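## Task

Set the foam block inside the drawer that stands open, then push that drawer fully closed; whatever was in the drawer beforehand must remain in it, no cabinet may be shifted noticeably, and the robot must neither topple nor finish leaning.

## Robot and tools

ROBOT. TidyBot++: a wheeled base (0.54 m long, 0.50 m wide, 0.38 m tall) on four powered casters, with one seven-joint arm whose shoulder sits 0.12 m ahead of base centre and 0.68 m up. At its end is a right hand with index, middle and ring fingers plus a thumb, sixteen separately driven hinges. Segments: upper arm 0.42 m, forearm 0.31 m, wrist to hand point 0.30 m; straight fingers extend 0.12 m beyond that point. The arm begins folded, hand pointing down, sticking out up to 0.17 m ahead of the base. Cameras: base_camera (644x364, on the base looking forward) and wrist_camera (504x504, on a mast by the palm, partly blocked by the open hand). Calibration lines give K and T_world_to_cam, where world means the base frame.

FRAMES. Base frame: origin on the floor below base centre, x forward, y left, z up, metres. hand_pose and hand_target are printed in it as x, y, z, qw, qx, qy, qz. Odometry frame: the base frame as it was at scene start; base_odometry counts wheel turns only, so slip shows as travel; heading in rad, left positive, -3.142 to 3.142. base_tilt is in degrees, forward and right positive.

TOOL move. Optional action keys: base, joints, target, speeds, min_time_s; plus cameras and blocking. With no action it just reports state and images.
- base: an object with any of translate_m (forward +, -2 to 2 m), strafe_m (left +, -2 to 2 m), rotate_rad (counter-clockwise from above +, -6.3 to 6.3 rad). These are offsets from where the base currently is, along its axes at the start of the command, not poses.
- joints: absolute targets by name. Arm: joint_1_rad (whole arm about vertical; positive is clockwise from above, unlike heading; any angle), joint_2_rad shoulder (-2.249 to 2.249; 0 points up), joint_3_rad (any angle), joint_4_rad elbow (-2.579 to 2.579), joint_5_rad (any angle), joint_6_rad wrist (-2.099 to 2.099), joint_7_rad hand roll (any angle). All in radians; any-angle joints go the short way, so send steps under half a turn. Hand hinges hand_index/middle/ring_mcp, _abd, _pip, _dip and hand_thumb_cmc, _axl, _mcp, _ipl take -1 to 1, a scaled angle between the hinge's two stops; toward -1 curls fingers toward the palm and swings the thumb in front of it. Settings: hand_current_limit (-1 to 1 maps 0 to 550 mA, start +0.4) and hand_speed (-0.96 to 1, start -0.6). Omitted keys keep their goals. The pose 0, -1.2, 3.142, -2.03, 0, 0.075, 2.463 points the wrist camera level ahead.
- target: one list of seven numbers [x, y, z, qw, qx, qy, qz], an absolute hand pose in the base frame, metres. When target is used, joints may only carry hand keys. The arm solver picks joint angles itself, may swing the elbow, overshoot, or fail for low forward poses close to the base. To fix position, add (wanted minus hand_pose) to the last target; to hold still, resend hand_target.
- speeds: top speeds for this action only: translate_m and strafe_m 0.05 to 0.5 m/s (give one value for a combined move), rotate_rad 0.1 to 1.57 rad/s.
- min_time_s: 0.1 to 8 s minimum duration of arm motions.
- cameras: list of base_camera, wrist_camera or all; [] for none.
- blocking: true (default) returns when everything rests; false returns in about 0.5 s while motion continues.

TOOL wait: seconds 0 to 10, optional cameras; returns early once running moves settle. TOOL stop: brakes all running motions; braked parts say stopped and may keep pressing. TOOL zoom_image: camera plus region [x0, y0, x1, y1] in pixels of that camera's last image, at most 504 by 504. TOOL finished_scene: scene number; ends the scene irreversibly, so the goal must already hold without the robot.

RESULTS. base_status, joint_status, hand_status: done, moving, off_target (rested away from target, maybe still pushing), not_followed (a built-in check withheld the command, e.g. self-collision or pose unreachable), contact_stop or time_out (unplanned stop; base moves cap at 14 s), torque_fault, limit_stop_at_motor_heat. An unplanned stop, refused call or torque fault cancels the remaining move, wait and finished_scene calls in that reply. motor_effort is percent of max torque, bracket = peak in last action. hand_state gives one word per hand motor: moving, goal, blocked (pressing), overload. *_current_ma per motor; hand_goal_* the written goals. on_its_own lists uncommanded behaviour. ARM HIT means a hard hit on the base or itself. MOTOR HOT warns near 60 °C; at 75 °C the arm sinks during a cool-down stop.

AVOID. The arm does not steer around furniture and keeps pushing when blocked; a hard contact can trigger a torque fault (10 s arm freeze). Do not drive or turn the base while the arm is caught above about 0.6 m, do not reach far from folded over nearby furniture or swing a stretched arm sideways: the robot can tip. Pulling the arm back or backing away clears a lean. Loads make the arm sag; never command a loaded joint to its read angle. Keep hand motor currents below 495 mA for long or they shut down. Lower objects gently rather than dropping them, push the drawer shut steadily without slamming, and do not shove cabinets.

Each tool is called in YAML: its name, and indented under it one key for each argument.

## Session

move:

Scene clock: 0.00 s.
Motor temperatures (°C): [36 34 32 36 34 36 46]
base_odometry: x=+0.000 y=+0.000 heading=+0.000
base_tilt: forward=+0.0 right=+0.0
base_status: not commanded
joint_positions: joint_1_rad=-0.004 joint_2_rad=-0.332 joint_3_rad=+3.172 joint_4_rad=-2.510 joint_5_rad=-0.009 joint_6_rad=-0.887 joint_7_rad=+3.099 hand_index_mcp=+0.753 hand_index_abd=+0.000 hand_index_pip=+0.577 hand_index_dip=+0.696 hand_middle_mcp=+0.753 hand_middle_abd=+0.000 hand_middle_pip=+0.577 hand_middle_dip=+0.696 hand_ring_mcp=+0.753 hand_ring_abd=+0.000 hand_ring_pip=+0.577 hand_ring_dip=+0.696 hand_thumb_cmc=+0.715 hand_thumb_axl=+0.677 hand_thumb_mcp=+0.224 hand_thumb_ipl=+0.168 hand_current_limit=+0.400 hand_speed=-0.600
joint_status: not commanded
hand_state: goal,goal,goal,goal,goal,goal,goal,goal,goal,goal,goal,goal,goal,goal,goal,goal
index_mcp_current_ma: 0
index_abd_current_ma: 0
index_pip_current_ma: 0
index_dip_current_ma: 0
middle_mcp_current_ma: 0
middle_abd_current_ma: 0
middle_pip_current_ma: 0
middle_dip_current_ma: 0
ring_mcp_current_ma: 0
ring_abd_current_ma: 0
ring_pip_current_ma: 0
ring_dip_current_ma: 0
thumb_cmc_current_ma: 0
thumb_axl_current_ma: 0
thumb_mcp_current_ma: -1
thumb_ipl_current_ma: 0
hand_goal_index_mcp: 0.754
hand_goal_index_abd: 0.000
hand_goal_index_pip: 0.576
hand_goal_index_dip: 0.696
hand_goal_middle_mcp: 0.754
hand_goal_middle_abd: 0.000
hand_goal_middle_pip: 0.576
hand_goal_middle_dip: 0.696
hand_goal_ring_mcp: 0.754
hand_goal_ring_abd: 0.000
hand_goal_ring_pip: 0.576
hand_goal_ring_dip: 0.696
hand_goal_thumb_cmc: 0.714
hand_goal_thumb_axl: 0.678
hand_goal_thumb_mcp: 0.226
hand_goal_thumb_ipl: 0.168
motor_effort: joint_1_rad=-1 joint_2_rad=-1 joint_3_rad=+0 joint_4_rad=+11 joint_5_rad=-1 joint_6_rad=+1 joint_7_rad=+0
hand_pose: x=+0.3465 y=-0.0283 z=+0.6059 quat_wxyz=(-0.021, -0.732, -0.680, -0.033) (m; base frame)
hand_target: x=+0.3464 y=-0.0283 z=+0.6058 quat_wxyz=(-0.021, -0.732, -0.680, -0.033) (m; base frame)
hand_status: not commanded
pictures: base_camera, wrist_camera

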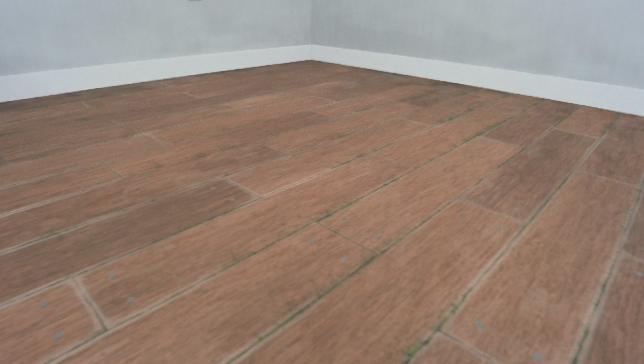

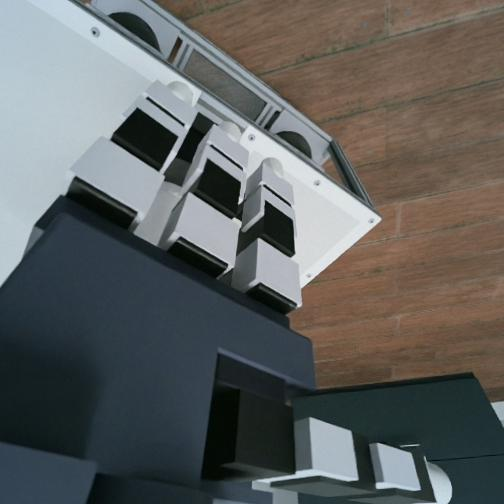

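move:
  joints: {"joint_1_rad":0,"joint_2_rad":-1.2,"joint_3_rad":3.142,"joint_4_rad":-2.03,"joint_5_rad":0,"joint_6_rad":-0.2,"joint_7_rad":2.463}
  cameras: ["all"]

move:
  base: {"rotate_rad":1.0}
  cameras: ["all"]

move:
  base: {"rotate_rad":1.0}
  cameras: ["all"]

move:
  base: {"rotate_rad":1.0}
  cameras: ["all"]

move:
  base: {"rotate_rad":1.0}
  cameras: ["all"]

move:
  base: {"rotate_rad":1.0}
  cameras: ["all"]

Scene clock: 6.83 s.
move: done
base_odometry: x=+0.000 y=+0.000 heading=+0.000
base_tilt: forward=-0.1 right=+0.1
base_status: not commanded
joint_positions: joint_1_rad=-0.004 joint_2_rad=-1.174 joint_3_rad=+3.159 joint_4_rad=-2.055 joint_5_rad=-0.009 joint_6_rad=-0.240 joint_7_rad=+2.516 hand_index_mcp=+0.758 hand_index_abd=+0.000 hand_index_pip=+0.577 hand_index_dip=+0.696 hand_middle_mcp=+0.759 hand_middle_abd=+0.000 hand_middle_pip=+0.577 hand_middle_dip=+0.696 hand_ring_mcp=+0.760 hand_ring_abd=+0.000 hand_ring_pip=+0.577 hand_ring_dip=+0.696 hand_thumb_cmc=+0.719 hand_thumb_axl=+0.677 hand_thumb_mcp=+0.226 hand_thumb_ipl=+0.168 hand_current_limit=+0.400 hand_speed=-0.600
joint_status: all done
hand_state: goal,goal,goal,goal,goal,goal,goal,goal,goal,goal,goal,goal,goal,goal,goal,goal
index_mcp_current_ma: 2
index_abd_current_ma: 0
index_pip_current_ma: 0
index_dip_current_ma: 0
middle_mcp_current_ma: 2
middle_abd_current_ma: 0
middle_pip_current_ma: 0
middle_dip_current_ma: 0
ring_mcp_current_ma: 3
ring_abd_current_ma: 0
ring_pip_current_ma: 0
ring_dip_current_ma: 0
thumb_cmc_current_ma: 2
thumb_axl_current_ma: 0
thumb_mcp_current_ma: 0
thumb_ipl_current_ma: 0
hand_goal_index_mcp: 0.754
hand_goal_index_abd: 0.000
hand_goal_index_pip: 0.576
hand_goal_index_dip: 0.696
hand_goal_middle_mcp: 0.754
hand_goal_middle_abd: 0.000
hand_goal_middle_pip: 0.576
hand_goal_middle_dip: 0.696
hand_goal_ring_mcp: 0.754
hand_goal_ring_abd: 0.000
hand_goal_ring_pip: 0.576
hand_goal_ring_dip: 0.696
hand_goal_thumb_cmc: 0.714
hand_goal_thumb_axl: 0.678
hand_goal_thumb_mcp: 0.226
hand_goal_thumb_ipl: 0.168
motor_effort: joint_1_rad=+0(2) joint_2_rad=+15(16) joint_3_rad=+1(2) joint_4_rad=+15(18) joint_5_rad=-1(2) joint_6_rad=+8(9) joint_7_rad=+0(1)
hand_pose: x=+0.2211 y=-0.0754 z=+1.2243 quat_wxyz=(-0.379, -0.477, -0.234, -0.757) (m; base frame)
hand_target: x=+0.1905 y=-0.0699 z=+1.2461 quat_wxyz=(-0.375, -0.444, -0.212, -0.785) (m; base frame)
hand_status: not commanded
pictures: base_camera, wrist_camera
camera_calibration:
wrist_camera: T_world_to_cam=[[0.0284544, -0.998413, 0.0485936, -0.0983289], [-0.334456, -0.0553207, -0.940786, 1.17409], [0.941982, 0.0105171, -0.335499, 0.322806], [0, 0, 0, 1]] pos_world=[0.0914034, -0.0366162, 1.21765]

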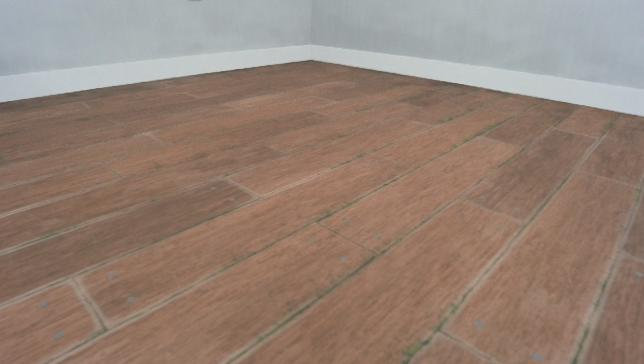

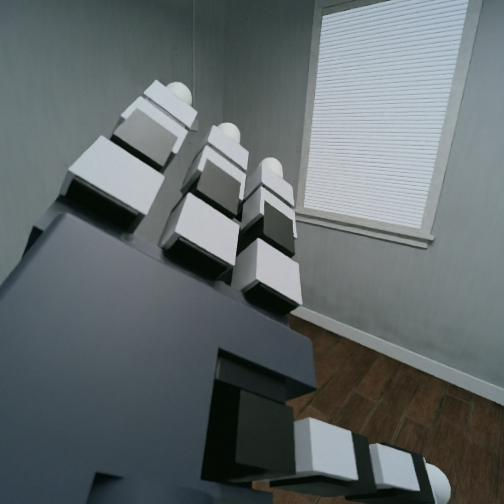

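Scene clock: 8.83 s.
move: done
base_odometry: x=+0.000 y=+0.000 heading=+1.000
base_tilt: forward=-0.1 right=+0.0
base_status: done
joint_positions: joint_1_rad=-0.004 joint_2_rad=-1.174 joint_3_rad=+3.155 joint_4_rad=-2.055 joint_5_rad=-0.009 joint_6_rad=-0.239 joint_7_rad=+2.515 hand_index_mcp=+0.759 hand_index_abd=+0.000 hand_index_pip=+0.577 hand_index_dip=+0.696 hand_middle_mcp=+0.759 hand_middle_abd=+0.000 hand_middle_pip=+0.577 hand_middle_dip=+0.696 hand_ring_mcp=+0.760 hand_ring_abd=+0.000 hand_ring_pip=+0.577 hand_ring_dip=+0.696 hand_thumb_cmc=+0.719 hand_thumb_axl=+0.677 hand_thumb_mcp=+0.226 hand_thumb_ipl=+0.168 hand_current_limit=+0.400 hand_speed=-0.600
joint_status: not commanded
hand_state: goal,goal,goal,goal,goal,goal,goal,goal,goal,goal,goal,goal,goal,goal,goal,goal
index_mcp_current_ma: 3
index_abd_current_ma: 0
index_pip_current_ma: 0
index_dip_current_ma: 0
middle_mcp_current_ma: 3
middle_abd_current_ma: 0
middle_pip_current_ma: 0
middle_dip_current_ma: 0
ring_mcp_current_ma: 4
ring_abd_current_ma: 0
ring_pip_current_ma: 0
ring_dip_current_ma: 0
thumb_cmc_current_ma: 2
thumb_axl_current_ma: 0
thumb_mcp_current_ma: 0
thumb_ipl_current_ma: 0
hand_goal_index_mcp: 0.754
hand_goal_index_abd: 0.000
hand_goal_index_pip: 0.576
hand_goal_index_dip: 0.696
hand_goal_middle_mcp: 0.754
hand_goal_middle_abd: 0.000
hand_goal_middle_pip: 0.576
hand_goal_middle_dip: 0.696
hand_goal_ring_mcp: 0.754
hand_goal_ring_abd: 0.000
hand_goal_ring_pip: 0.576
hand_goal_ring_dip: 0.696
hand_goal_thumb_cmc: 0.714
hand_goal_thumb_axl: 0.678
hand_goal_thumb_mcp: 0.226
hand_goal_thumb_ipl: 0.168
motor_effort: joint_1_rad=-1(1) joint_2_rad=+14(15) joint_3_rad=+1(2) joint_4_rad=+15(15) joint_5_rad=-1(2) joint_6_rad=+8(9) joint_7_rad=+0(1)
hand_pose: x=+0.2209 y=-0.0739 z=+1.2247 quat_wxyz=(-0.379, -0.476, -0.235, -0.758) (m; base frame)
hand_target: x=+0.1905 y=-0.0699 z=+1.2461 quat_wxyz=(-0.375, -0.444, -0.212, -0.785) (m; base frame)
hand_status: not commanded
pictures: base_camera, wrist_camera
camera_calibration:
wrist_camera: T_world_to_cam=[[0.0302038, -0.998281, 0.0502327, -0.0991922], [-0.333159, -0.0574364, -0.941119, 1.17454], [0.942387, 0.0116899, -0.334321, 0.32152], [0, 0, 0, 1]] pos_world=[0.091307, -0.0353191, 1.21785]

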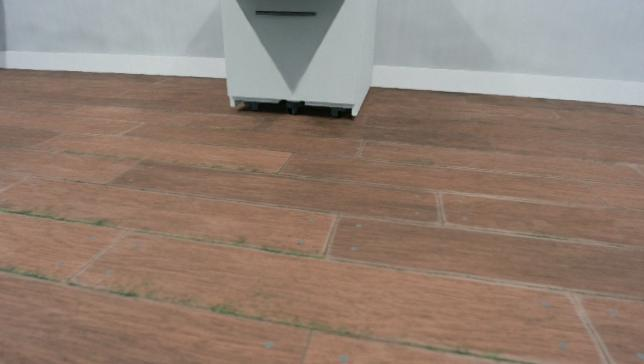

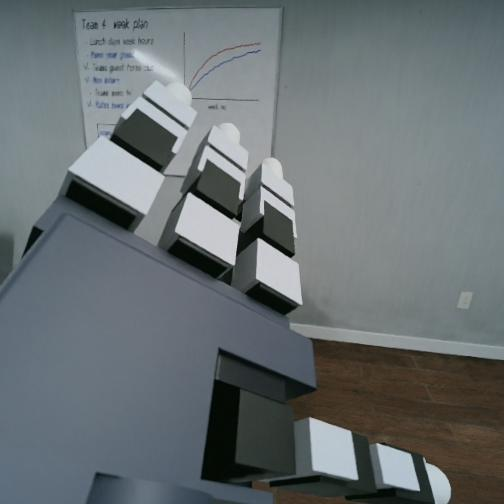

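Scene clock: 10.73 s.
move: done
base_odometry: x=+0.000 y=+0.000 heading=+2.000
base_tilt: forward=-0.1 right=+0.1
base_status: done
joint_positions: joint_1_rad=-0.004 joint_2_rad=-1.174 joint_3_rad=+3.155 joint_4_rad=-2.055 joint_5_rad=-0.009 joint_6_rad=-0.239 joint_7_rad=+2.515 hand_index_mcp=+0.759 hand_index_abd=+0.000 hand_index_pip=+0.577 hand_index_dip=+0.696 hand_middle_mcp=+0.759 hand_middle_abd=+0.000 hand_middle_pip=+0.577 hand_middle_dip=+0.696 hand_ring_mcp=+0.760 hand_ring_abd=+0.000 hand_ring_pip=+0.577 hand_ring_dip=+0.696 hand_thumb_cmc=+0.719 hand_thumb_axl=+0.677 hand_thumb_mcp=+0.226 hand_thumb_ipl=+0.168 hand_current_limit=+0.400 hand_speed=-0.600
joint_status: not commanded
hand_state: goal,goal,goal,goal,goal,goal,goal,goal,goal,goal,goal,goal,goal,goal,goal,goal
index_mcp_current_ma: 3
index_abd_current_ma: 0
index_pip_current_ma: 0
index_dip_current_ma: 0
middle_mcp_current_ma: 3
middle_abd_current_ma: 0
middle_pip_current_ma: 0
middle_dip_current_ma: 0
ring_mcp_current_ma: 4
ring_abd_current_ma: 0
ring_pip_current_ma: 0
ring_dip_current_ma: 0
thumb_cmc_current_ma: 2
thumb_axl_current_ma: 0
thumb_mcp_current_ma: 0
thumb_ipl_current_ma: 0
hand_goal_index_mcp: 0.754
hand_goal_index_abd: 0.000
hand_goal_index_pip: 0.576
hand_goal_index_dip: 0.696
hand_goal_middle_mcp: 0.754
hand_goal_middle_abd: 0.000
hand_goal_middle_pip: 0.576
hand_goal_middle_dip: 0.696
hand_goal_ring_mcp: 0.754
hand_goal_ring_abd: 0.000
hand_goal_ring_pip: 0.576
hand_goal_ring_dip: 0.696
hand_goal_thumb_cmc: 0.714
hand_goal_thumb_axl: 0.678
hand_goal_thumb_mcp: 0.226
hand_goal_thumb_ipl: 0.168
motor_effort: joint_1_rad=+0(1) joint_2_rad=+14(15) joint_3_rad=+1(1) joint_4_rad=+14(15) joint_5_rad=-1(2) joint_6_rad=+8(9) joint_7_rad=+0(1)
hand_pose: x=+0.2210 y=-0.0735 z=+1.2247 quat_wxyz=(-0.379, -0.476, -0.235, -0.758) (m; base frame)
hand_target: x=+0.1905 y=-0.0699 z=+1.2461 quat_wxyz=(-0.375, -0.444, -0.212, -0.785) (m; base frame)
hand_status: not commanded
pictures: base_camera, wrist_camera
camera_calibration:
wrist_camera: T_world_to_cam=[[0.0303963, -0.998246, 0.0507986, -0.0995003], [-0.333147, -0.0580342, -0.941087, 1.1745], [0.942385, 0.0116822, -0.334327, 0.321522], [0, 0, 0, 1]] pos_world=[0.0913069, -0.0349209, 1.21785]

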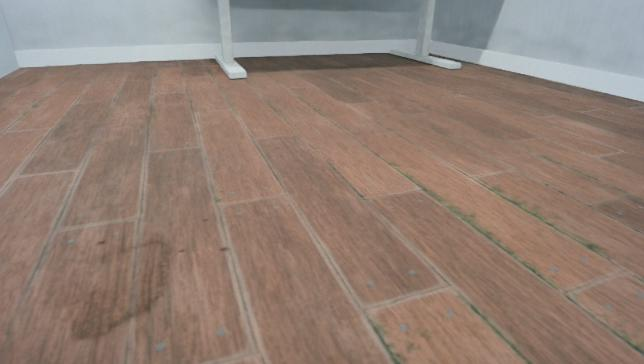

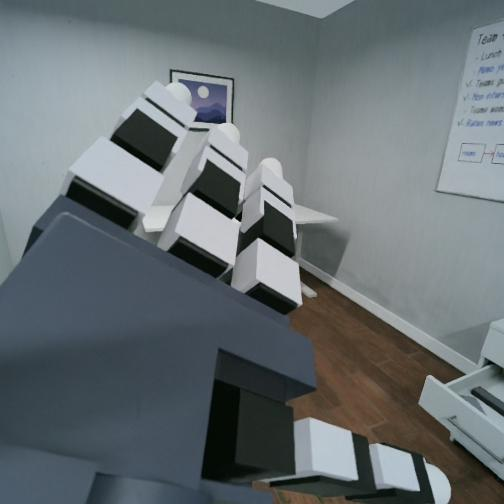

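Scene clock: 12.63 s.
move: done
base_odometry: x=+0.000 y=+0.000 heading=+3.000
base_tilt: forward=-0.1 right=+0.0
base_status: done
joint_positions: joint_1_rad=-0.004 joint_2_rad=-1.174 joint_3_rad=+3.154 joint_4_rad=-2.055 joint_5_rad=-0.009 joint_6_rad=-0.239 joint_7_rad=+2.515 hand_index_mcp=+0.759 hand_index_abd=+0.000 hand_index_pip=+0.577 hand_index_dip=+0.696 hand_middle_mcp=+0.759 hand_middle_abd=+0.000 hand_middle_pip=+0.577 hand_middle_dip=+0.696 hand_ring_mcp=+0.760 hand_ring_abd=+0.000 hand_ring_pip=+0.577 hand_ring_dip=+0.696 hand_thumb_cmc=+0.719 hand_thumb_axl=+0.677 hand_thumb_mcp=+0.226 hand_thumb_ipl=+0.168 hand_current_limit=+0.400 hand_speed=-0.600
joint_status: not commanded
hand_state: goal,goal,goal,goal,goal,goal,goal,goal,goal,goal,goal,goal,goal,goal,goal,goal
index_mcp_current_ma: 3
index_abd_current_ma: 0
index_pip_current_ma: 0
index_dip_current_ma: 0
middle_mcp_current_ma: 3
middle_abd_current_ma: 0
middle_pip_current_ma: 0
middle_dip_current_ma: 0
ring_mcp_current_ma: 4
ring_abd_current_ma: 0
ring_pip_current_ma: 0
ring_dip_current_ma: 0
thumb_cmc_current_ma: 2
thumb_axl_current_ma: 0
thumb_mcp_current_ma: 0
thumb_ipl_current_ma: 0
hand_goal_index_mcp: 0.754
hand_goal_index_abd: 0.000
hand_goal_index_pip: 0.576
hand_goal_index_dip: 0.696
hand_goal_middle_mcp: 0.754
hand_goal_middle_abd: 0.000
hand_goal_middle_pip: 0.576
hand_goal_middle_dip: 0.696
hand_goal_ring_mcp: 0.754
hand_goal_ring_abd: 0.000
hand_goal_ring_pip: 0.576
hand_goal_ring_dip: 0.696
hand_goal_thumb_cmc: 0.714
hand_goal_thumb_axl: 0.678
hand_goal_thumb_mcp: 0.226
hand_goal_thumb_ipl: 0.168
motor_effort: joint_1_rad=+0(1) joint_2_rad=+14(15) joint_3_rad=+1(2) joint_4_rad=+15(15) joint_5_rad=-1(1) joint_6_rad=+8(9) joint_7_rad=+0(1)
hand_pose: x=+0.2210 y=-0.0733 z=+1.2248 quat_wxyz=(-0.379, -0.476, -0.235, -0.758) (m; base frame)
hand_target: x=+0.1905 y=-0.0699 z=+1.2461 quat_wxyz=(-0.375, -0.444, -0.212, -0.785) (m; base frame)
hand_status: not commanded
pictures: base_camera, wrist_camera
camera_calibration:
wrist_camera: T_world_to_cam=[[0.0305871, -0.998228, 0.0510495, -0.0997232], [-0.333135, -0.0583343, -0.941073, 1.17447], [0.942383, 0.0117783, -0.334329, 0.321527], [0, 0, 0, 1]] pos_world=[0.0913068, -0.0348215, 1.21785]

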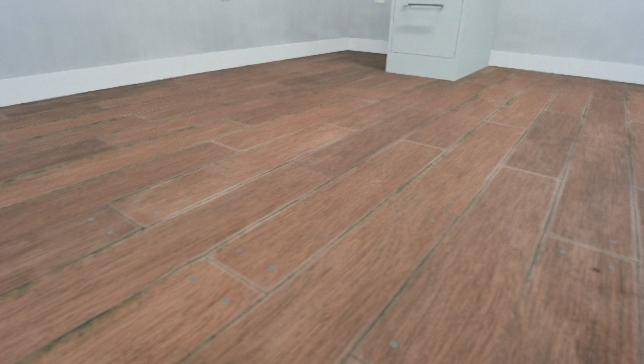

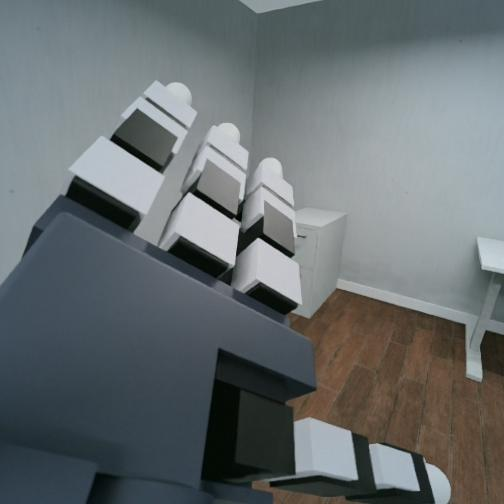

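Scene clock: 14.53 s.
move: done
base_odometry: x=+0.000 y=+0.000 heading=-2.283
base_tilt: forward=-0.1 right=+0.0
base_status: done
joint_positions: joint_1_rad=-0.004 joint_2_rad=-1.174 joint_3_rad=+3.154 joint_4_rad=-2.055 joint_5_rad=-0.009 joint_6_rad=-0.239 joint_7_rad=+2.515 hand_index_mcp=+0.759 hand_index_abd=+0.000 hand_index_pip=+0.577 hand_index_dip=+0.696 hand_middle_mcp=+0.759 hand_middle_abd=+0.000 hand_middle_pip=+0.577 hand_middle_dip=+0.696 hand_ring_mcp=+0.760 hand_ring_abd=+0.000 hand_ring_pip=+0.577 hand_ring_dip=+0.696 hand_thumb_cmc=+0.719 hand_thumb_axl=+0.677 hand_thumb_mcp=+0.226 hand_thumb_ipl=+0.168 hand_current_limit=+0.400 hand_speed=-0.600
joint_status: not commanded
hand_state: goal,goal,goal,goal,goal,goal,goal,goal,goal,goal,goal,goal,goal,goal,goal,goal
index_mcp_current_ma: 3
index_abd_current_ma: 0
index_pip_current_ma: 0
index_dip_current_ma: 0
middle_mcp_current_ma: 3
middle_abd_current_ma: 0
middle_pip_current_ma: 0
middle_dip_current_ma: 0
ring_mcp_current_ma: 4
ring_abd_current_ma: 0
ring_pip_current_ma: 0
ring_dip_current_ma: 0
thumb_cmc_current_ma: 2
thumb_axl_current_ma: 0
thumb_mcp_current_ma: 0
thumb_ipl_current_ma: 0
hand_goal_index_mcp: 0.754
hand_goal_index_abd: 0.000
hand_goal_index_pip: 0.576
hand_goal_index_dip: 0.696
hand_goal_middle_mcp: 0.754
hand_goal_middle_abd: 0.000
hand_goal_middle_pip: 0.576
hand_goal_middle_dip: 0.696
hand_goal_ring_mcp: 0.754
hand_goal_ring_abd: 0.000
hand_goal_ring_pip: 0.576
hand_goal_ring_dip: 0.696
hand_goal_thumb_cmc: 0.714
hand_goal_thumb_axl: 0.678
hand_goal_thumb_mcp: 0.226
hand_goal_thumb_ipl: 0.168
motor_effort: joint_1_rad=-1(1) joint_2_rad=+14(15) joint_3_rad=+0(2) joint_4_rad=+15(15) joint_5_rad=+0(1) joint_6_rad=+8(9) joint_7_rad=+0(1)
hand_pose: x=+0.2210 y=-0.0732 z=+1.2248 quat_wxyz=(-0.379, -0.476, -0.236, -0.758) (m; base frame)
hand_target: x=+0.1905 y=-0.0699 z=+1.2461 quat_wxyz=(-0.375, -0.444, -0.212, -0.785) (m; base frame)
hand_status: not commanded
pictures: base_camera, wrist_camera
camera_calibration:
wrist_camera: T_world_to_cam=[[0.0306833, -0.99821, 0.0513324, -0.0998772], [-0.333129, -0.0586331, -0.941057, 1.17445], [0.942382, 0.0117744, -0.334331, 0.321528], [0, 0, 0, 1]] pos_world=[0.0913068, -0.0346224, 1.21785]

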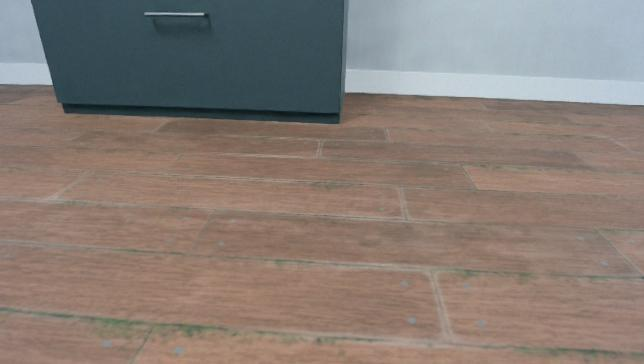

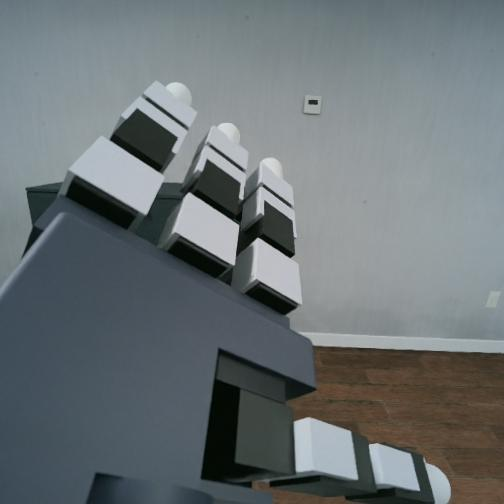

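Scene clock: 16.43 s.
move: done
base_odometry: x=+0.000 y=+0.000 heading=-1.283
base_tilt: forward=+0.0 right=+0.0
base_status: done
joint_positions: joint_1_rad=-0.004 joint_2_rad=-1.174 joint_3_rad=+3.154 joint_4_rad=-2.055 joint_5_rad=-0.009 joint_6_rad=-0.239 joint_7_rad=+2.515 hand_index_mcp=+0.759 hand_index_abd=+0.000 hand_index_pip=+0.577 hand_index_dip=+0.696 hand_middle_mcp=+0.759 hand_middle_abd=+0.000 hand_middle_pip=+0.577 hand_middle_dip=+0.696 hand_ring_mcp=+0.760 hand_ring_abd=+0.000 hand_ring_pip=+0.577 hand_ring_dip=+0.696 hand_thumb_cmc=+0.719 hand_thumb_axl=+0.677 hand_thumb_mcp=+0.226 hand_thumb_ipl=+0.168 hand_current_limit=+0.400 hand_speed=-0.600
joint_status: not commanded
hand_state: goal,goal,goal,goal,goal,goal,goal,goal,goal,goal,goal,goal,goal,goal,goal,goal
index_mcp_current_ma: 3
index_abd_current_ma: 0
index_pip_current_ma: 0
index_dip_current_ma: 0
middle_mcp_current_ma: 3
middle_abd_current_ma: 0
middle_pip_current_ma: 0
middle_dip_current_ma: 0
ring_mcp_current_ma: 4
ring_abd_current_ma: 0
ring_pip_current_ma: 0
ring_dip_current_ma: 0
thumb_cmc_current_ma: 2
thumb_axl_current_ma: 0
thumb_mcp_current_ma: 0
thumb_ipl_current_ma: 0
hand_goal_index_mcp: 0.754
hand_goal_index_abd: 0.000
hand_goal_index_pip: 0.576
hand_goal_index_dip: 0.696
hand_goal_middle_mcp: 0.754
hand_goal_middle_abd: 0.000
hand_goal_middle_pip: 0.576
hand_goal_middle_dip: 0.696
hand_goal_ring_mcp: 0.754
hand_goal_ring_abd: 0.000
hand_goal_ring_pip: 0.576
hand_goal_ring_dip: 0.696
hand_goal_thumb_cmc: 0.714
hand_goal_thumb_axl: 0.678
hand_goal_thumb_mcp: 0.226
hand_goal_thumb_ipl: 0.168
motor_effort: joint_1_rad=-1(2) joint_2_rad=+15(15) joint_3_rad=+1(2) joint_4_rad=+15(15) joint_5_rad=+0(2) joint_6_rad=+8(9) joint_7_rad=+0(1)
hand_pose: x=+0.2210 y=-0.0731 z=+1.2248 quat_wxyz=(-0.379, -0.476, -0.236, -0.758) (m; base frame)
hand_target: x=+0.1905 y=-0.0699 z=+1.2461 quat_wxyz=(-0.375, -0.444, -0.212, -0.785) (m; base frame)
hand_status: not commanded
pictures: base_camera, wrist_camera
camera_calibration:
wrist_camera: T_world_to_cam=[[0.0307494, -0.998198, 0.0515266, -0.10012], [-0.333124, -0.0588382, -0.941045, 1.17443], [0.942381, 0.0117718, -0.334333, 0.32153], [0, 0, 0, 1]] pos_world=[0.0913067, -0.034623, 1.21785]

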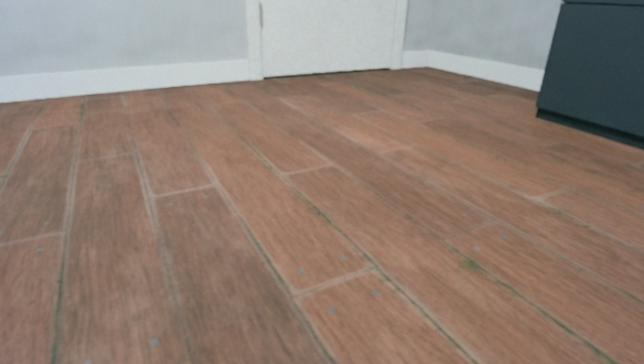

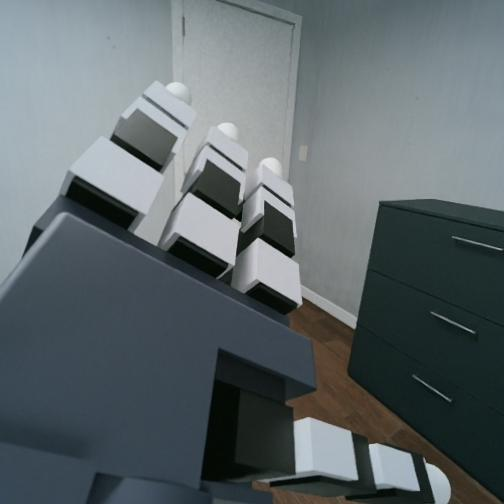

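move:
  base: {"rotate_rad":2.78}
  joints: {"joint_6_rad":-0.5}
  cameras: ["all"]

Scene clock: 21.83 s.
move: done
base_odometry: x=+0.000 y=+0.000 heading=+1.497
base_tilt: forward=-0.1 right=+0.0
base_status: done
joint_positions: joint_1_rad=-0.004 joint_2_rad=-1.174 joint_3_rad=+3.154 joint_4_rad=-2.045 joint_5_rad=-0.009 joint_6_rad=-0.481 joint_7_rad=+2.515 hand_index_mcp=+0.761 hand_index_abd=+0.001 hand_index_pip=+0.577 hand_index_dip=+0.696 hand_middle_mcp=+0.761 hand_middle_abd=+0.001 hand_middle_pip=+0.577 hand_middle_dip=+0.696 hand_ring_mcp=+0.762 hand_ring_abd=+0.001 hand_ring_pip=+0.577 hand_ring_dip=+0.696 hand_thumb_cmc=+0.720 hand_thumb_axl=+0.677 hand_thumb_mcp=+0.226 hand_thumb_ipl=+0.168 hand_current_limit=+0.400 hand_speed=-0.600
joint_status: all done
hand_state: goal,goal,goal,goal,goal,goal,goal,goal,goal,goal,goal,goal,goal,goal,goal,goal
index_mcp_current_ma: 4
index_abd_current_ma: 0
index_pip_current_ma: 0
index_dip_current_ma: 0
middle_mcp_current_ma: 5
middle_abd_current_ma: 0
middle_pip_current_ma: 0
middle_dip_current_ma: 0
ring_mcp_current_ma: 6
ring_abd_current_ma: 0
ring_pip_current_ma: 0
ring_dip_current_ma: 0
thumb_cmc_current_ma: 3
thumb_axl_current_ma: 0
thumb_mcp_current_ma: 0
thumb_ipl_current_ma: 0
hand_goal_index_mcp: 0.754
hand_goal_index_abd: 0.000
hand_goal_index_pip: 0.576
hand_goal_index_dip: 0.696
hand_goal_middle_mcp: 0.754
hand_goal_middle_abd: 0.000
hand_goal_middle_pip: 0.576
hand_goal_middle_dip: 0.696
hand_goal_ring_mcp: 0.754
hand_goal_ring_abd: 0.000
hand_goal_ring_pip: 0.576
hand_goal_ring_dip: 0.696
hand_goal_thumb_cmc: 0.714
hand_goal_thumb_axl: 0.678
hand_goal_thumb_mcp: 0.226
hand_goal_thumb_ipl: 0.168
motor_effort: joint_1_rad=-1(1) joint_2_rad=+14(15) joint_3_rad=+1(2) joint_4_rad=+15(18) joint_5_rad=-1(1) joint_6_rad=+9(11) joint_7_rad=+0(1)
hand_pose: x=+0.2541 y=-0.0718 z=+1.1653 quat_wxyz=(-0.348, -0.560, -0.279, -0.698) (m; base frame)
hand_target: x=+0.2392 y=-0.0699 z=+1.1687 quat_wxyz=(-0.339, -0.557, -0.266, -0.710) (m; base frame)
hand_status: not commanded
pictures: base_camera, wrist_camera
camera_calibration:
wrist_camera: T_world_to_cam=[[0.0462233, -0.99799, 0.0433442, -0.0910963], [-0.540779, -0.0614822, -0.838915, 1.06316], [0.839894, 0.0153377, -0.542534, 0.539382], [0, 0, 0, 1]] pos_world=[0.12612, -0.0338209, 1.18848]

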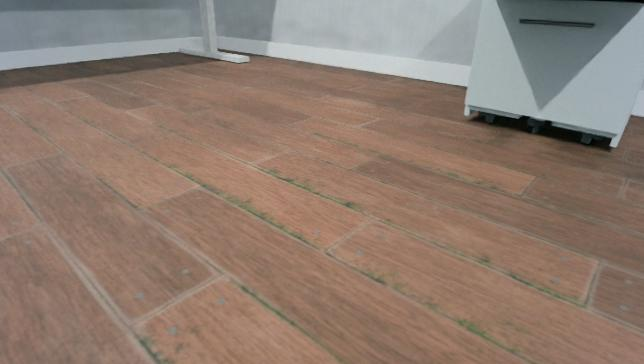

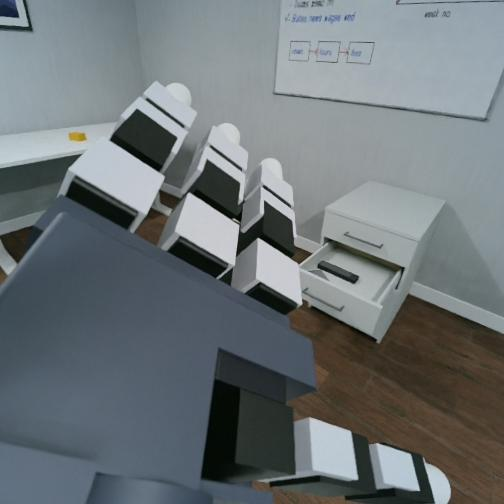

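zoom_image:
  camera: "wrist_camera"
  region: [280, 160, 460, 360]

zoom_image:
  camera: "wrist_camera"
  region: [0, 80, 130, 280]

Scaled by 2.520 from the camera's 504x504 image, which has a finer 720x720 frame.

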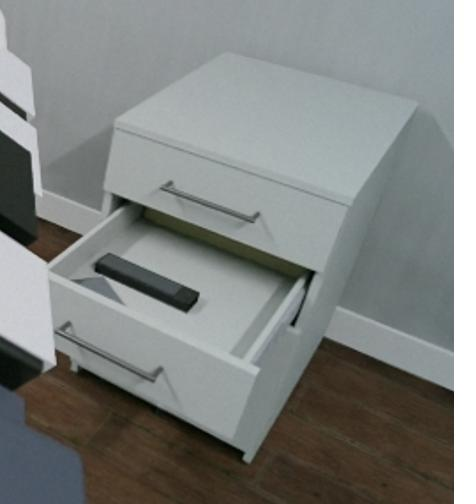

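Scaled by 2.520 from the camera's 504x504 image, which has a finer 720x720 frame.

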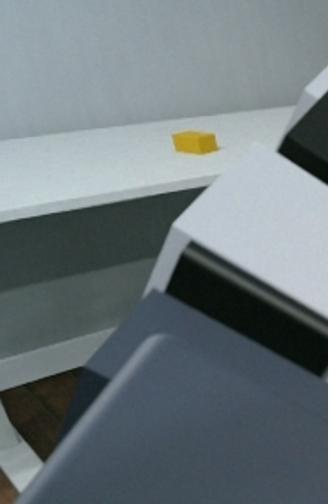

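move:
  base: {"rotate_rad":0.55}

move:
  base: {"translate_m":1.1}
  joints: {"joint_1_rad":-0.25,"joint_6_rad":-0.7}
  cameras: ["all"]

Scene clock: 88.10 s.
move: done
base_odometry: x=+0.000 y=+0.000 heading=+2.047
base_tilt: forward=-0.1 right=+0.0
base_status: done
joint_positions: joint_1_rad=-0.004 joint_2_rad=-1.174 joint_3_rad=+3.154 joint_4_rad=-2.045 joint_5_rad=-0.009 joint_6_rad=-0.481 joint_7_rad=+2.515 hand_index_mcp=+0.761 hand_index_abd=+0.001 hand_index_pip=+0.577 hand_index_dip=+0.696 hand_middle_mcp=+0.761 hand_middle_abd=+0.001 hand_middle_pip=+0.577 hand_middle_dip=+0.696 hand_ring_mcp=+0.762 hand_ring_abd=+0.001 hand_ring_pip=+0.577 hand_ring_dip=+0.696 hand_thumb_cmc=+0.720 hand_thumb_axl=+0.677 hand_thumb_mcp=+0.226 hand_thumb_ipl=+0.168 hand_current_limit=+0.400 hand_speed=-0.600
joint_status: not commanded
hand_state: goal,goal,goal,goal,goal,goal,goal,goal,goal,goal,goal,goal,goal,goal,goal,goal
index_mcp_current_ma: 4
index_abd_current_ma: 0
index_pip_current_ma: 0
index_dip_current_ma: 0
middle_mcp_current_ma: 5
middle_abd_current_ma: 0
middle_pip_current_ma: 0
middle_dip_current_ma: 0
ring_mcp_current_ma: 6
ring_abd_current_ma: 0
ring_pip_current_ma: 0
ring_dip_current_ma: 0
thumb_cmc_current_ma: 3
thumb_axl_current_ma: 0
thumb_mcp_current_ma: 0
thumb_ipl_current_ma: 0
hand_goal_index_mcp: 0.754
hand_goal_index_abd: 0.000
hand_goal_index_pip: 0.576
hand_goal_index_dip: 0.696
hand_goal_middle_mcp: 0.754
hand_goal_middle_abd: 0.000
hand_goal_middle_pip: 0.576
hand_goal_middle_dip: 0.696
hand_goal_ring_mcp: 0.754
hand_goal_ring_abd: 0.000
hand_goal_ring_pip: 0.576
hand_goal_ring_dip: 0.696
hand_goal_thumb_cmc: 0.714
hand_goal_thumb_axl: 0.678
hand_goal_thumb_mcp: 0.226
hand_goal_thumb_ipl: 0.168
motor_effort: joint_1_rad=+0(1) joint_2_rad=+14(15) joint_3_rad=+1(2) joint_4_rad=+15(15) joint_5_rad=-1(1) joint_6_rad=+9(9) joint_7_rad=+0(0)
hand_pose: x=+0.2541 y=-0.0717 z=+1.1653 quat_wxyz=(-0.348, -0.560, -0.280, -0.698) (m; base frame)
hand_target: x=+0.2392 y=-0.0699 z=+1.1687 quat_wxyz=(-0.339, -0.557, -0.266, -0.710) (m; base frame)
hand_status: not commanded
pictures: none

Scene clock: 91.43 s.
move: done
base_odometry: x=-0.504 y=+0.978 heading=+2.047
base_tilt: forward=-0.1 right=+0.0
base_status: done
joint_positions: joint_1_rad=-0.232 joint_2_rad=-1.176 joint_3_rad=+3.154 joint_4_rad=-2.045 joint_5_rad=-0.009 joint_6_rad=-0.651 joint_7_rad=+2.515 hand_index_mcp=+0.761 hand_index_abd=+0.001 hand_index_pip=+0.577 hand_index_dip=+0.696 hand_middle_mcp=+0.761 hand_middle_abd=+0.001 hand_middle_pip=+0.577 hand_middle_dip=+0.696 hand_ring_mcp=+0.762 hand_ring_abd=+0.001 hand_ring_pip=+0.577 hand_ring_dip=+0.696 hand_thumb_cmc=+0.720 hand_thumb_axl=+0.677 hand_thumb_mcp=+0.226 hand_thumb_ipl=+0.168 hand_current_limit=+0.400 hand_speed=-0.600
joint_status: all done
hand_state: goal,goal,goal,goal,goal,goal,goal,goal,goal,goal,goal,goal,goal,goal,goal,goal
index_mcp_current_ma: 4
index_abd_current_ma: 0
index_pip_current_ma: 0
index_dip_current_ma: 0
middle_mcp_current_ma: 5
middle_abd_current_ma: 0
middle_pip_current_ma: 0
middle_dip_current_ma: 0
ring_mcp_current_ma: 6
ring_abd_current_ma: 0
ring_pip_current_ma: 0
ring_dip_current_ma: 0
thumb_cmc_current_ma: 3
thumb_axl_current_ma: 0
thumb_mcp_current_ma: 0
thumb_ipl_current_ma: 0
hand_goal_index_mcp: 0.754
hand_goal_index_abd: 0.000
hand_goal_index_pip: 0.576
hand_goal_index_dip: 0.696
hand_goal_middle_mcp: 0.754
hand_goal_middle_abd: 0.000
hand_goal_middle_pip: 0.576
hand_goal_middle_dip: 0.696
hand_goal_ring_mcp: 0.754
hand_goal_ring_abd: 0.000
hand_goal_ring_pip: 0.576
hand_goal_ring_dip: 0.696
hand_goal_thumb_cmc: 0.714
hand_goal_thumb_axl: 0.678
hand_goal_thumb_mcp: 0.226
hand_goal_thumb_ipl: 0.168
motor_effort: joint_1_rad=-1(2) joint_2_rad=+14(17) joint_3_rad=+1(2) joint_4_rad=+15(16) joint_5_rad=-1(2) joint_6_rad=+9(10) joint_7_rad=+0(1)
hand_pose: x=+0.2814 y=-0.0349 z=+1.1163 quat_wxyz=(-0.247, -0.577, -0.377, -0.682) (m; base frame)
hand_target: x=+0.2709 y=-0.0333 z=+1.1106 quat_wxyz=(-0.228, -0.583, -0.374, -0.685) (m; base frame)
hand_status: not commanded
pictures: base_camera, wrist_camera
camera_calibration:
wrist_camera: T_world_to_cam=[[0.280314, -0.959243, 0.0357325, -0.109493], [-0.640909, -0.214742, -0.736968, 0.948056], [0.714605, 0.183681, -0.674983, 0.67826], [0, 0, 0, 1]] pos_world=[0.153622, -0.0260262, 1.16041]

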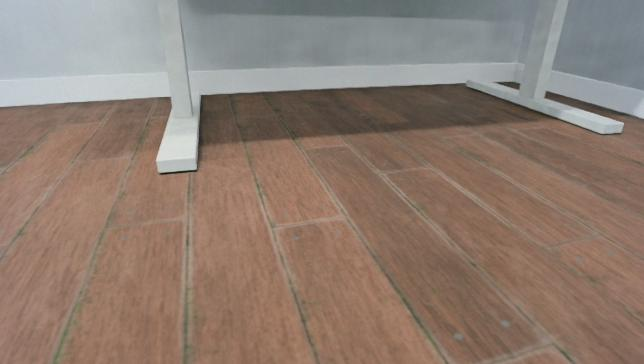

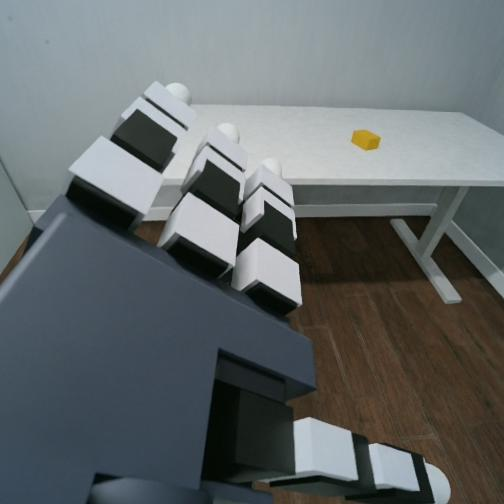

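zoom_image:
  camera: "wrist_camera"
  region: [320, 100, 420, 200]

Scaled by 5.040 from the camera's 504x504 image, which has a finer 720x720 frame.

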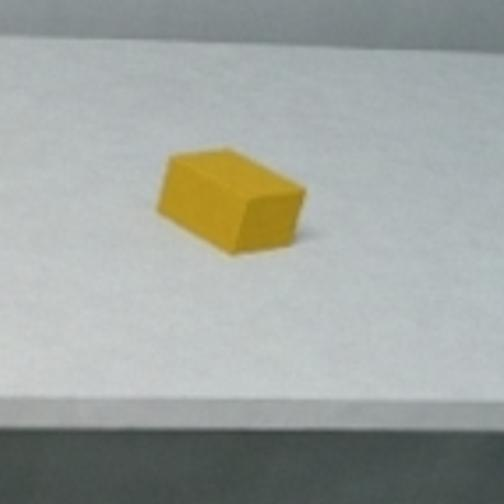

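move:
  base: {"translate_m":0.3,"strafe_m":0.2,"rotate_rad":-0.35}
  joints: {"joint_1_rad":-0.25,"joint_6_rad":-0.9}
  cameras: ["all"]

Scene clock: 115.70 s.
move: done
base_odometry: x=-0.820 y=+1.153 heading=+1.697
base_tilt: forward=+0.0 right=+0.0
base_status: done
joint_positions: joint_1_rad=-0.236 joint_2_rad=-1.178 joint_3_rad=+3.152 joint_4_rad=-2.040 joint_5_rad=-0.009 joint_6_rad=-0.869 joint_7_rad=+2.515 hand_index_mcp=+0.761 hand_index_abd=+0.001 hand_index_pip=+0.577 hand_index_dip=+0.696 hand_middle_mcp=+0.762 hand_middle_abd=+0.001 hand_middle_pip=+0.577 hand_middle_dip=+0.696 hand_ring_mcp=+0.763 hand_ring_abd=+0.001 hand_ring_pip=+0.577 hand_ring_dip=+0.696 hand_thumb_cmc=+0.720 hand_thumb_axl=+0.677 hand_thumb_mcp=+0.226 hand_thumb_ipl=+0.168 hand_current_limit=+0.400 hand_speed=-0.600
joint_status: all done
hand_state: goal,goal,goal,goal,goal,goal,goal,goal,goal,goal,goal,goal,goal,goal,goal,goal
index_mcp_current_ma: 5
index_abd_current_ma: 0
index_pip_current_ma: 0
index_dip_current_ma: 0
middle_mcp_current_ma: 5
middle_abd_current_ma: 0
middle_pip_current_ma: 0
middle_dip_current_ma: 0
ring_mcp_current_ma: 7
ring_abd_current_ma: 0
ring_pip_current_ma: 0
ring_dip_current_ma: 0
thumb_cmc_current_ma: 4
thumb_axl_current_ma: 0
thumb_mcp_current_ma: 0
thumb_ipl_current_ma: 0
hand_goal_index_mcp: 0.754
hand_goal_index_abd: 0.000
hand_goal_index_pip: 0.576
hand_goal_index_dip: 0.696
hand_goal_middle_mcp: 0.754
hand_goal_middle_abd: 0.000
hand_goal_middle_pip: 0.576
hand_goal_middle_dip: 0.696
hand_goal_ring_mcp: 0.754
hand_goal_ring_abd: 0.000
hand_goal_ring_pip: 0.576
hand_goal_ring_dip: 0.696
hand_goal_thumb_cmc: 0.714
hand_goal_thumb_axl: 0.678
hand_goal_thumb_mcp: 0.226
hand_goal_thumb_ipl: 0.168
motor_effort: joint_1_rad=-1(2) joint_2_rad=+14(16) joint_3_rad=+1(2) joint_4_rad=+15(17) joint_5_rad=-1(2) joint_6_rad=+9(11) joint_7_rad=+0(1)
hand_pose: x=+0.2876 y=-0.0307 z=+1.0529 quat_wxyz=(-0.218, -0.635, -0.420, -0.610) (m; base frame)
hand_target: x=+0.2774 y=-0.0316 z=+1.0499 quat_wxyz=(-0.205, -0.640, -0.411, -0.616) (m; base frame)
hand_status: not commanded
pictures: base_camera, wrist_camera
camera_calibration:
wrist_camera: T_world_to_cam=[[0.2952, -0.955099, 0.025342, -0.0981598], [-0.774587, -0.254767, -0.578886, 0.777052], [0.55935, 0.151258, -0.815014, 0.821431], [0, 0, 0, 1]] pos_world=[0.171403, -0.0200327, 1.12179]

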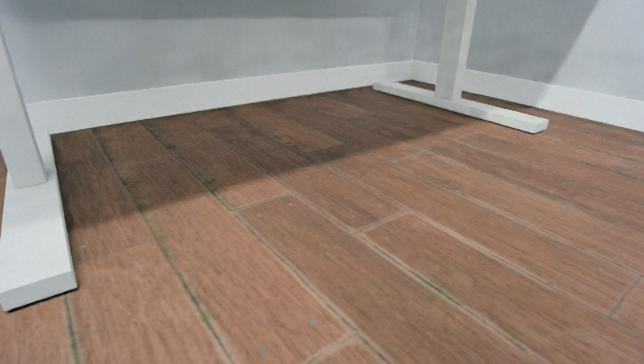

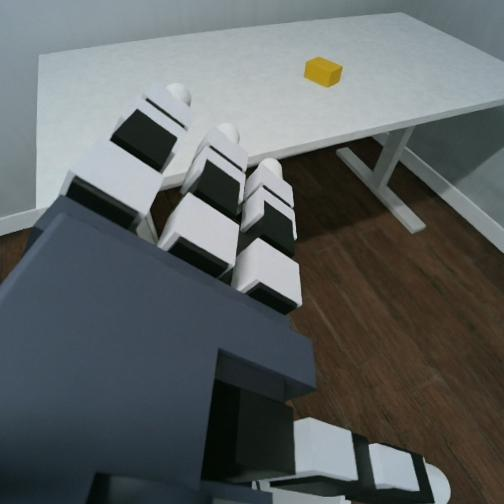

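move:
  base: {"translate_m":0.72,"strafe_m":-0.51,"rotate_rad":0.95}
  joints: {"joint_1_rad":-0.25,"joint_6_rad":-1.1}
  cameras: ["all"]

Scene clock: 135.03 s.
move: done
base_odometry: x=-0.405 y=+1.931 heading=+2.648
base_tilt: forward=-0.1 right=+0.0
base_status: done
joint_positions: joint_1_rad=-0.243 joint_2_rad=-1.178 joint_3_rad=+3.150 joint_4_rad=-2.039 joint_5_rad=-0.009 joint_6_rad=-1.073 joint_7_rad=+2.514 hand_index_mcp=+0.761 hand_index_abd=+0.001 hand_index_pip=+0.577 hand_index_dip=+0.696 hand_middle_mcp=+0.762 hand_middle_abd=+0.001 hand_middle_pip=+0.577 hand_middle_dip=+0.696 hand_ring_mcp=+0.763 hand_ring_abd=+0.001 hand_ring_pip=+0.577 hand_ring_dip=+0.696 hand_thumb_cmc=+0.721 hand_thumb_axl=+0.677 hand_thumb_mcp=+0.226 hand_thumb_ipl=+0.168 hand_current_limit=+0.400 hand_speed=-0.600
joint_status: all done
hand_state: goal,goal,goal,goal,goal,goal,goal,goal,goal,goal,goal,goal,goal,goal,goal,goal
index_mcp_current_ma: 5
index_abd_current_ma: 0
index_pip_current_ma: 0
index_dip_current_ma: 0
middle_mcp_current_ma: 5
middle_abd_current_ma: 0
middle_pip_current_ma: 0
middle_dip_current_ma: 0
ring_mcp_current_ma: 7
ring_abd_current_ma: 0
ring_pip_current_ma: 0
ring_dip_current_ma: 0
thumb_cmc_current_ma: 4
thumb_axl_current_ma: 0
thumb_mcp_current_ma: 0
thumb_ipl_current_ma: 0
hand_goal_index_mcp: 0.754
hand_goal_index_abd: 0.000
hand_goal_index_pip: 0.576
hand_goal_index_dip: 0.696
hand_goal_middle_mcp: 0.754
hand_goal_middle_abd: 0.000
hand_goal_middle_pip: 0.576
hand_goal_middle_dip: 0.696
hand_goal_ring_mcp: 0.754
hand_goal_ring_abd: 0.000
hand_goal_ring_pip: 0.576
hand_goal_ring_dip: 0.696
hand_goal_thumb_cmc: 0.714
hand_goal_thumb_axl: 0.678
hand_goal_thumb_mcp: 0.226
hand_goal_thumb_ipl: 0.168
motor_effort: joint_1_rad=-1(2) joint_2_rad=+14(16) joint_3_rad=+1(2) joint_4_rad=+15(16) joint_5_rad=-1(2) joint_6_rad=+8(11) joint_7_rad=+0(0)
hand_pose: x=+0.2824 y=-0.0292 z=+0.9914 quat_wxyz=(-0.189, -0.684, -0.458, -0.535) (m; base frame)
hand_target: x=+0.2722 y=-0.0329 z=+0.9891 quat_wxyz=(-0.180, -0.692, -0.444, -0.540) (m; base frame)
hand_status: not commanded
pictures: base_camera, wrist_camera
camera_calibration:
wrist_camera: T_world_to_cam=[[0.308943, -0.950978, 0.0139558, -0.0860766], [-0.868652, -0.288112, -0.403033, 0.588936], [0.387296, 0.112391, -0.915079, 0.920539], [0, 0, 0, 1]] pos_world=[0.181653, -0.0156377, 1.08093]

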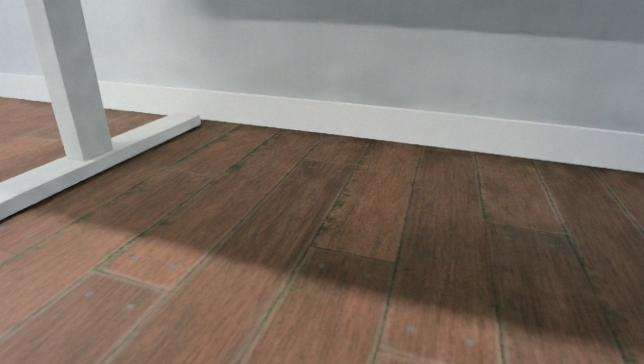

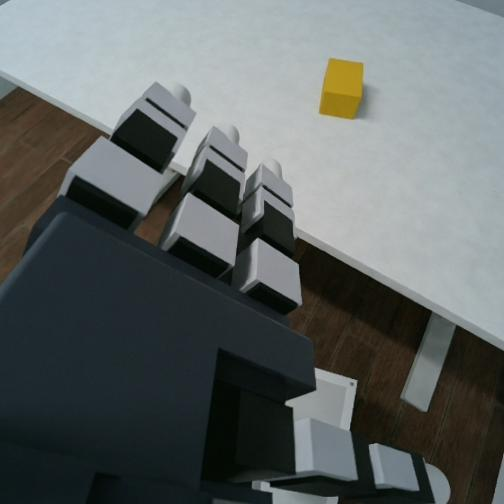

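zoom_image:
  camera: "wrist_camera"
  region: [290, 30, 400, 140]

Scaled by 4.582 from the camera's 504x504 image, which has a finer 720x720 frame.

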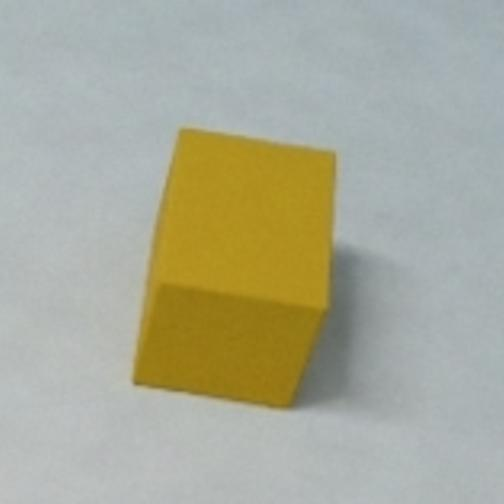

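move:
  target: [0.5, -0.05, 1.0, 0.3745, -0.6486, 0.5738, -0.3313]
  joints: {"hand_index_mcp":0.89,"hand_middle_mcp":0.89,"hand_ring_mcp":0.89,"hand_index_pip":-0.153,"hand_middle_pip":-0.153,"hand_ring_pip":-0.153,"hand_index_dip":0.551,"hand_middle_dip":0.551,"hand_ring_dip":0.551,"hand_thumb_cmc":-0.571,"hand_thumb_mcp":0.225,"hand_thumb_ipl":-0.049}
  min_time_s: 3
  cameras: ["all"]

Scene clock: 176.33 s.
move: done
base_odometry: x=-0.405 y=+1.931 heading=+2.648
base_tilt: forward=+0.0 right=+0.0
base_status: not commanded
joint_positions: joint_1_rad=+0.408 joint_2_rad=-0.242 joint_3_rad=+3.200 joint_4_rad=-1.391 joint_5_rad=-0.501 joint_6_rad=-1.083 joint_7_rad=+0.685 hand_index_mcp=+0.885 hand_index_abd=+0.001 hand_index_pip=-0.151 hand_index_dip=+0.554 hand_middle_mcp=+0.884 hand_middle_abd=+0.001 hand_middle_pip=-0.150 hand_middle_dip=+0.555 hand_ring_mcp=+0.884 hand_ring_abd=+0.001 hand_ring_pip=-0.150 hand_ring_dip=+0.555 hand_thumb_cmc=-0.566 hand_thumb_axl=+0.677 hand_thumb_mcp=+0.226 hand_thumb_ipl=-0.047 hand_current_limit=+0.400 hand_speed=-0.600
joint_status: all done
hand_state: goal,goal,goal,goal,goal,goal,goal,goal,goal,goal,goal,goal,goal,goal,goal,goal
index_mcp_current_ma: -3
index_abd_current_ma: 0
index_pip_current_ma: 0
index_dip_current_ma: 1
middle_mcp_current_ma: -3
middle_abd_current_ma: 0
middle_pip_current_ma: 0
middle_dip_current_ma: 1
ring_mcp_current_ma: -4
ring_abd_current_ma: 0
ring_pip_current_ma: 1
ring_dip_current_ma: 1
thumb_cmc_current_ma: 2
thumb_axl_current_ma: 0
thumb_mcp_current_ma: 0
thumb_ipl_current_ma: 1
hand_goal_index_mcp: 0.890
hand_goal_index_abd: 0.000
hand_goal_index_pip: -0.152
hand_goal_index_dip: 0.552
hand_goal_middle_mcp: 0.890
hand_goal_middle_abd: 0.000
hand_goal_middle_pip: -0.152
hand_goal_middle_dip: 0.552
hand_goal_ring_mcp: 0.890
hand_goal_ring_abd: 0.000
hand_goal_ring_pip: -0.152
hand_goal_ring_dip: 0.552
hand_goal_thumb_cmc: -0.570
hand_goal_thumb_axl: 0.678
hand_goal_thumb_mcp: 0.226
hand_goal_thumb_ipl: -0.048
motor_effort: joint_1_rad=+0(1) joint_2_rad=-8(16) joint_3_rad=+1(2) joint_4_rad=+16(16) joint_5_rad=-4(5) joint_6_rad=+7(9) joint_7_rad=+0(0)
hand_pose: x=+0.4971 y=-0.0651 z=+0.9904 quat_wxyz=(+0.337, -0.671, +0.552, -0.363) (m; base frame)
hand_target: x=+0.5000 y=-0.0500 z=+1.0000 quat_wxyz=(+0.375, -0.649, +0.574, -0.331) (m; base frame)
hand_status: done (0.018 m and 6.6 deg from the pose sent, 0.219 m and 146.6 deg at the start)
pictures: base_camera, wrist_camera
camera_calibration:
wrist_camera: T_world_to_cam=[[-0.363482, 0.666789, -0.650594, 0.911252], [-0.409808, 0.512719, 0.754438, -0.557545], [0.836623, 0.540843, 0.0868918, -0.347279], [0, 0, 0, 1]] pos_world=[0.393279, -0.133925, 1.04366]

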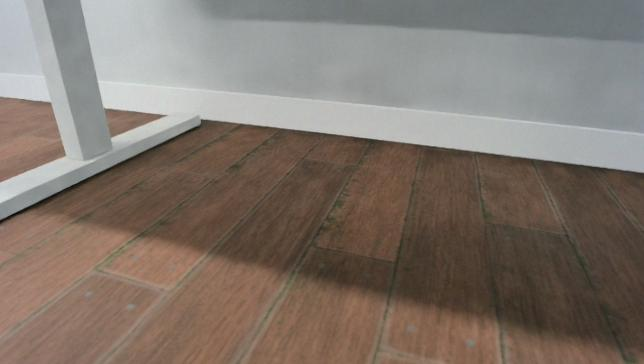

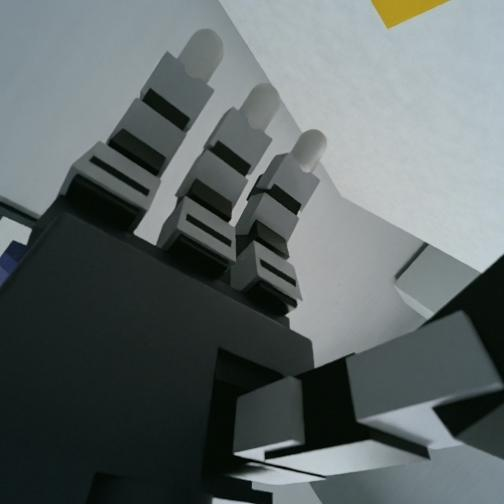

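move:
  target: [0.70, -0.028, 0.86, 0.3745, -0.6486, 0.5738, -0.3313]
  min_time_s: 2.5
  cameras: ["all"]

Scene clock: 181.93 s.
move: done
base_odometry: x=-0.405 y=+1.931 heading=+2.648
base_tilt: forward=+0.0 right=+0.1
base_status: not commanded
joint_positions: joint_1_rad=-0.052 joint_2_rad=+0.109 joint_3_rad=+3.461 joint_4_rad=-1.438 joint_5_rad=-0.582 joint_6_rad=-0.643 joint_7_rad=+0.683 hand_index_mcp=+0.885 hand_index_abd=+0.001 hand_index_pip=-0.151 hand_index_dip=+0.554 hand_middle_mcp=+0.884 hand_middle_abd=+0.001 hand_middle_pip=-0.150 hand_middle_dip=+0.555 hand_ring_mcp=+0.883 hand_ring_abd=+0.001 hand_ring_pip=-0.150 hand_ring_dip=+0.555 hand_thumb_cmc=-0.567 hand_thumb_axl=+0.677 hand_thumb_mcp=+0.226 hand_thumb_ipl=-0.047 hand_current_limit=+0.400 hand_speed=-0.600
joint_status: not commanded
hand_state: goal,goal,goal,goal,goal,goal,goal,goal,goal,goal,goal,goal,goal,goal,goal,goal
index_mcp_current_ma: -3
index_abd_current_ma: 0
index_pip_current_ma: 0
index_dip_current_ma: 1
middle_mcp_current_ma: -3
middle_abd_current_ma: 0
middle_pip_current_ma: 0
middle_dip_current_ma: 1
ring_mcp_current_ma: -4
ring_abd_current_ma: 0
ring_pip_current_ma: 0
ring_dip_current_ma: 1
thumb_cmc_current_ma: 1
thumb_axl_current_ma: 0
thumb_mcp_current_ma: 0
thumb_ipl_current_ma: 1
hand_goal_index_mcp: 0.890
hand_goal_index_abd: 0.000
hand_goal_index_pip: -0.152
hand_goal_index_dip: 0.552
hand_goal_middle_mcp: 0.890
hand_goal_middle_abd: 0.000
hand_goal_middle_pip: -0.152
hand_goal_middle_dip: 0.552
hand_goal_ring_mcp: 0.890
hand_goal_ring_abd: 0.000
hand_goal_ring_pip: -0.152
hand_goal_ring_dip: 0.552
hand_goal_thumb_cmc: -0.570
hand_goal_thumb_axl: 0.678
hand_goal_thumb_mcp: 0.226
hand_goal_thumb_ipl: -0.048
motor_effort: joint_1_rad=-1(1) joint_2_rad=-20(22) joint_3_rad=+1(2) joint_4_rad=+17(18) joint_5_rad=-3(5) joint_6_rad=+7(7) joint_7_rad=+0(0)
hand_pose: x=+0.6903 y=-0.0375 z=+0.8871 quat_wxyz=(+0.368, -0.653, +0.564, -0.347) (m; base frame)
hand_target: x=+0.7000 y=-0.0280 z=+0.8600 quat_wxyz=(+0.375, -0.649, +0.574, -0.331) (m; base frame)
hand_status: done (0.030 m and 2.3 deg from the pose sent, 0.244 m and 6.6 deg at the start)
pictures: base_camera, wrist_camera
camera_calibration:
wrist_camera: T_world_to_cam=[[-0.349072, 0.717832, -0.602384, 0.845043], [-0.422527, 0.453203, 0.784907, -0.435075], [0.836433, 0.528512, 0.145103, -0.56679], [0, 0, 0, 1]] pos_world=[0.585232, -0.109866, 0.932776]

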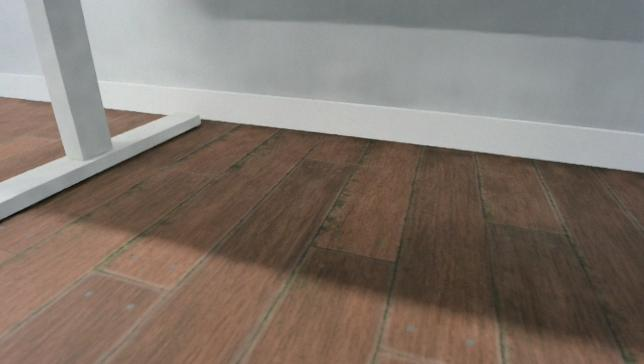

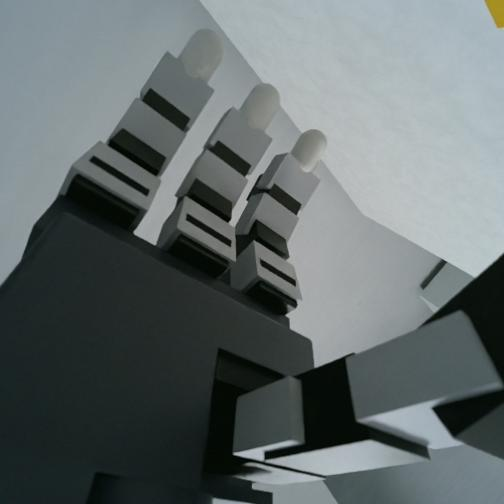

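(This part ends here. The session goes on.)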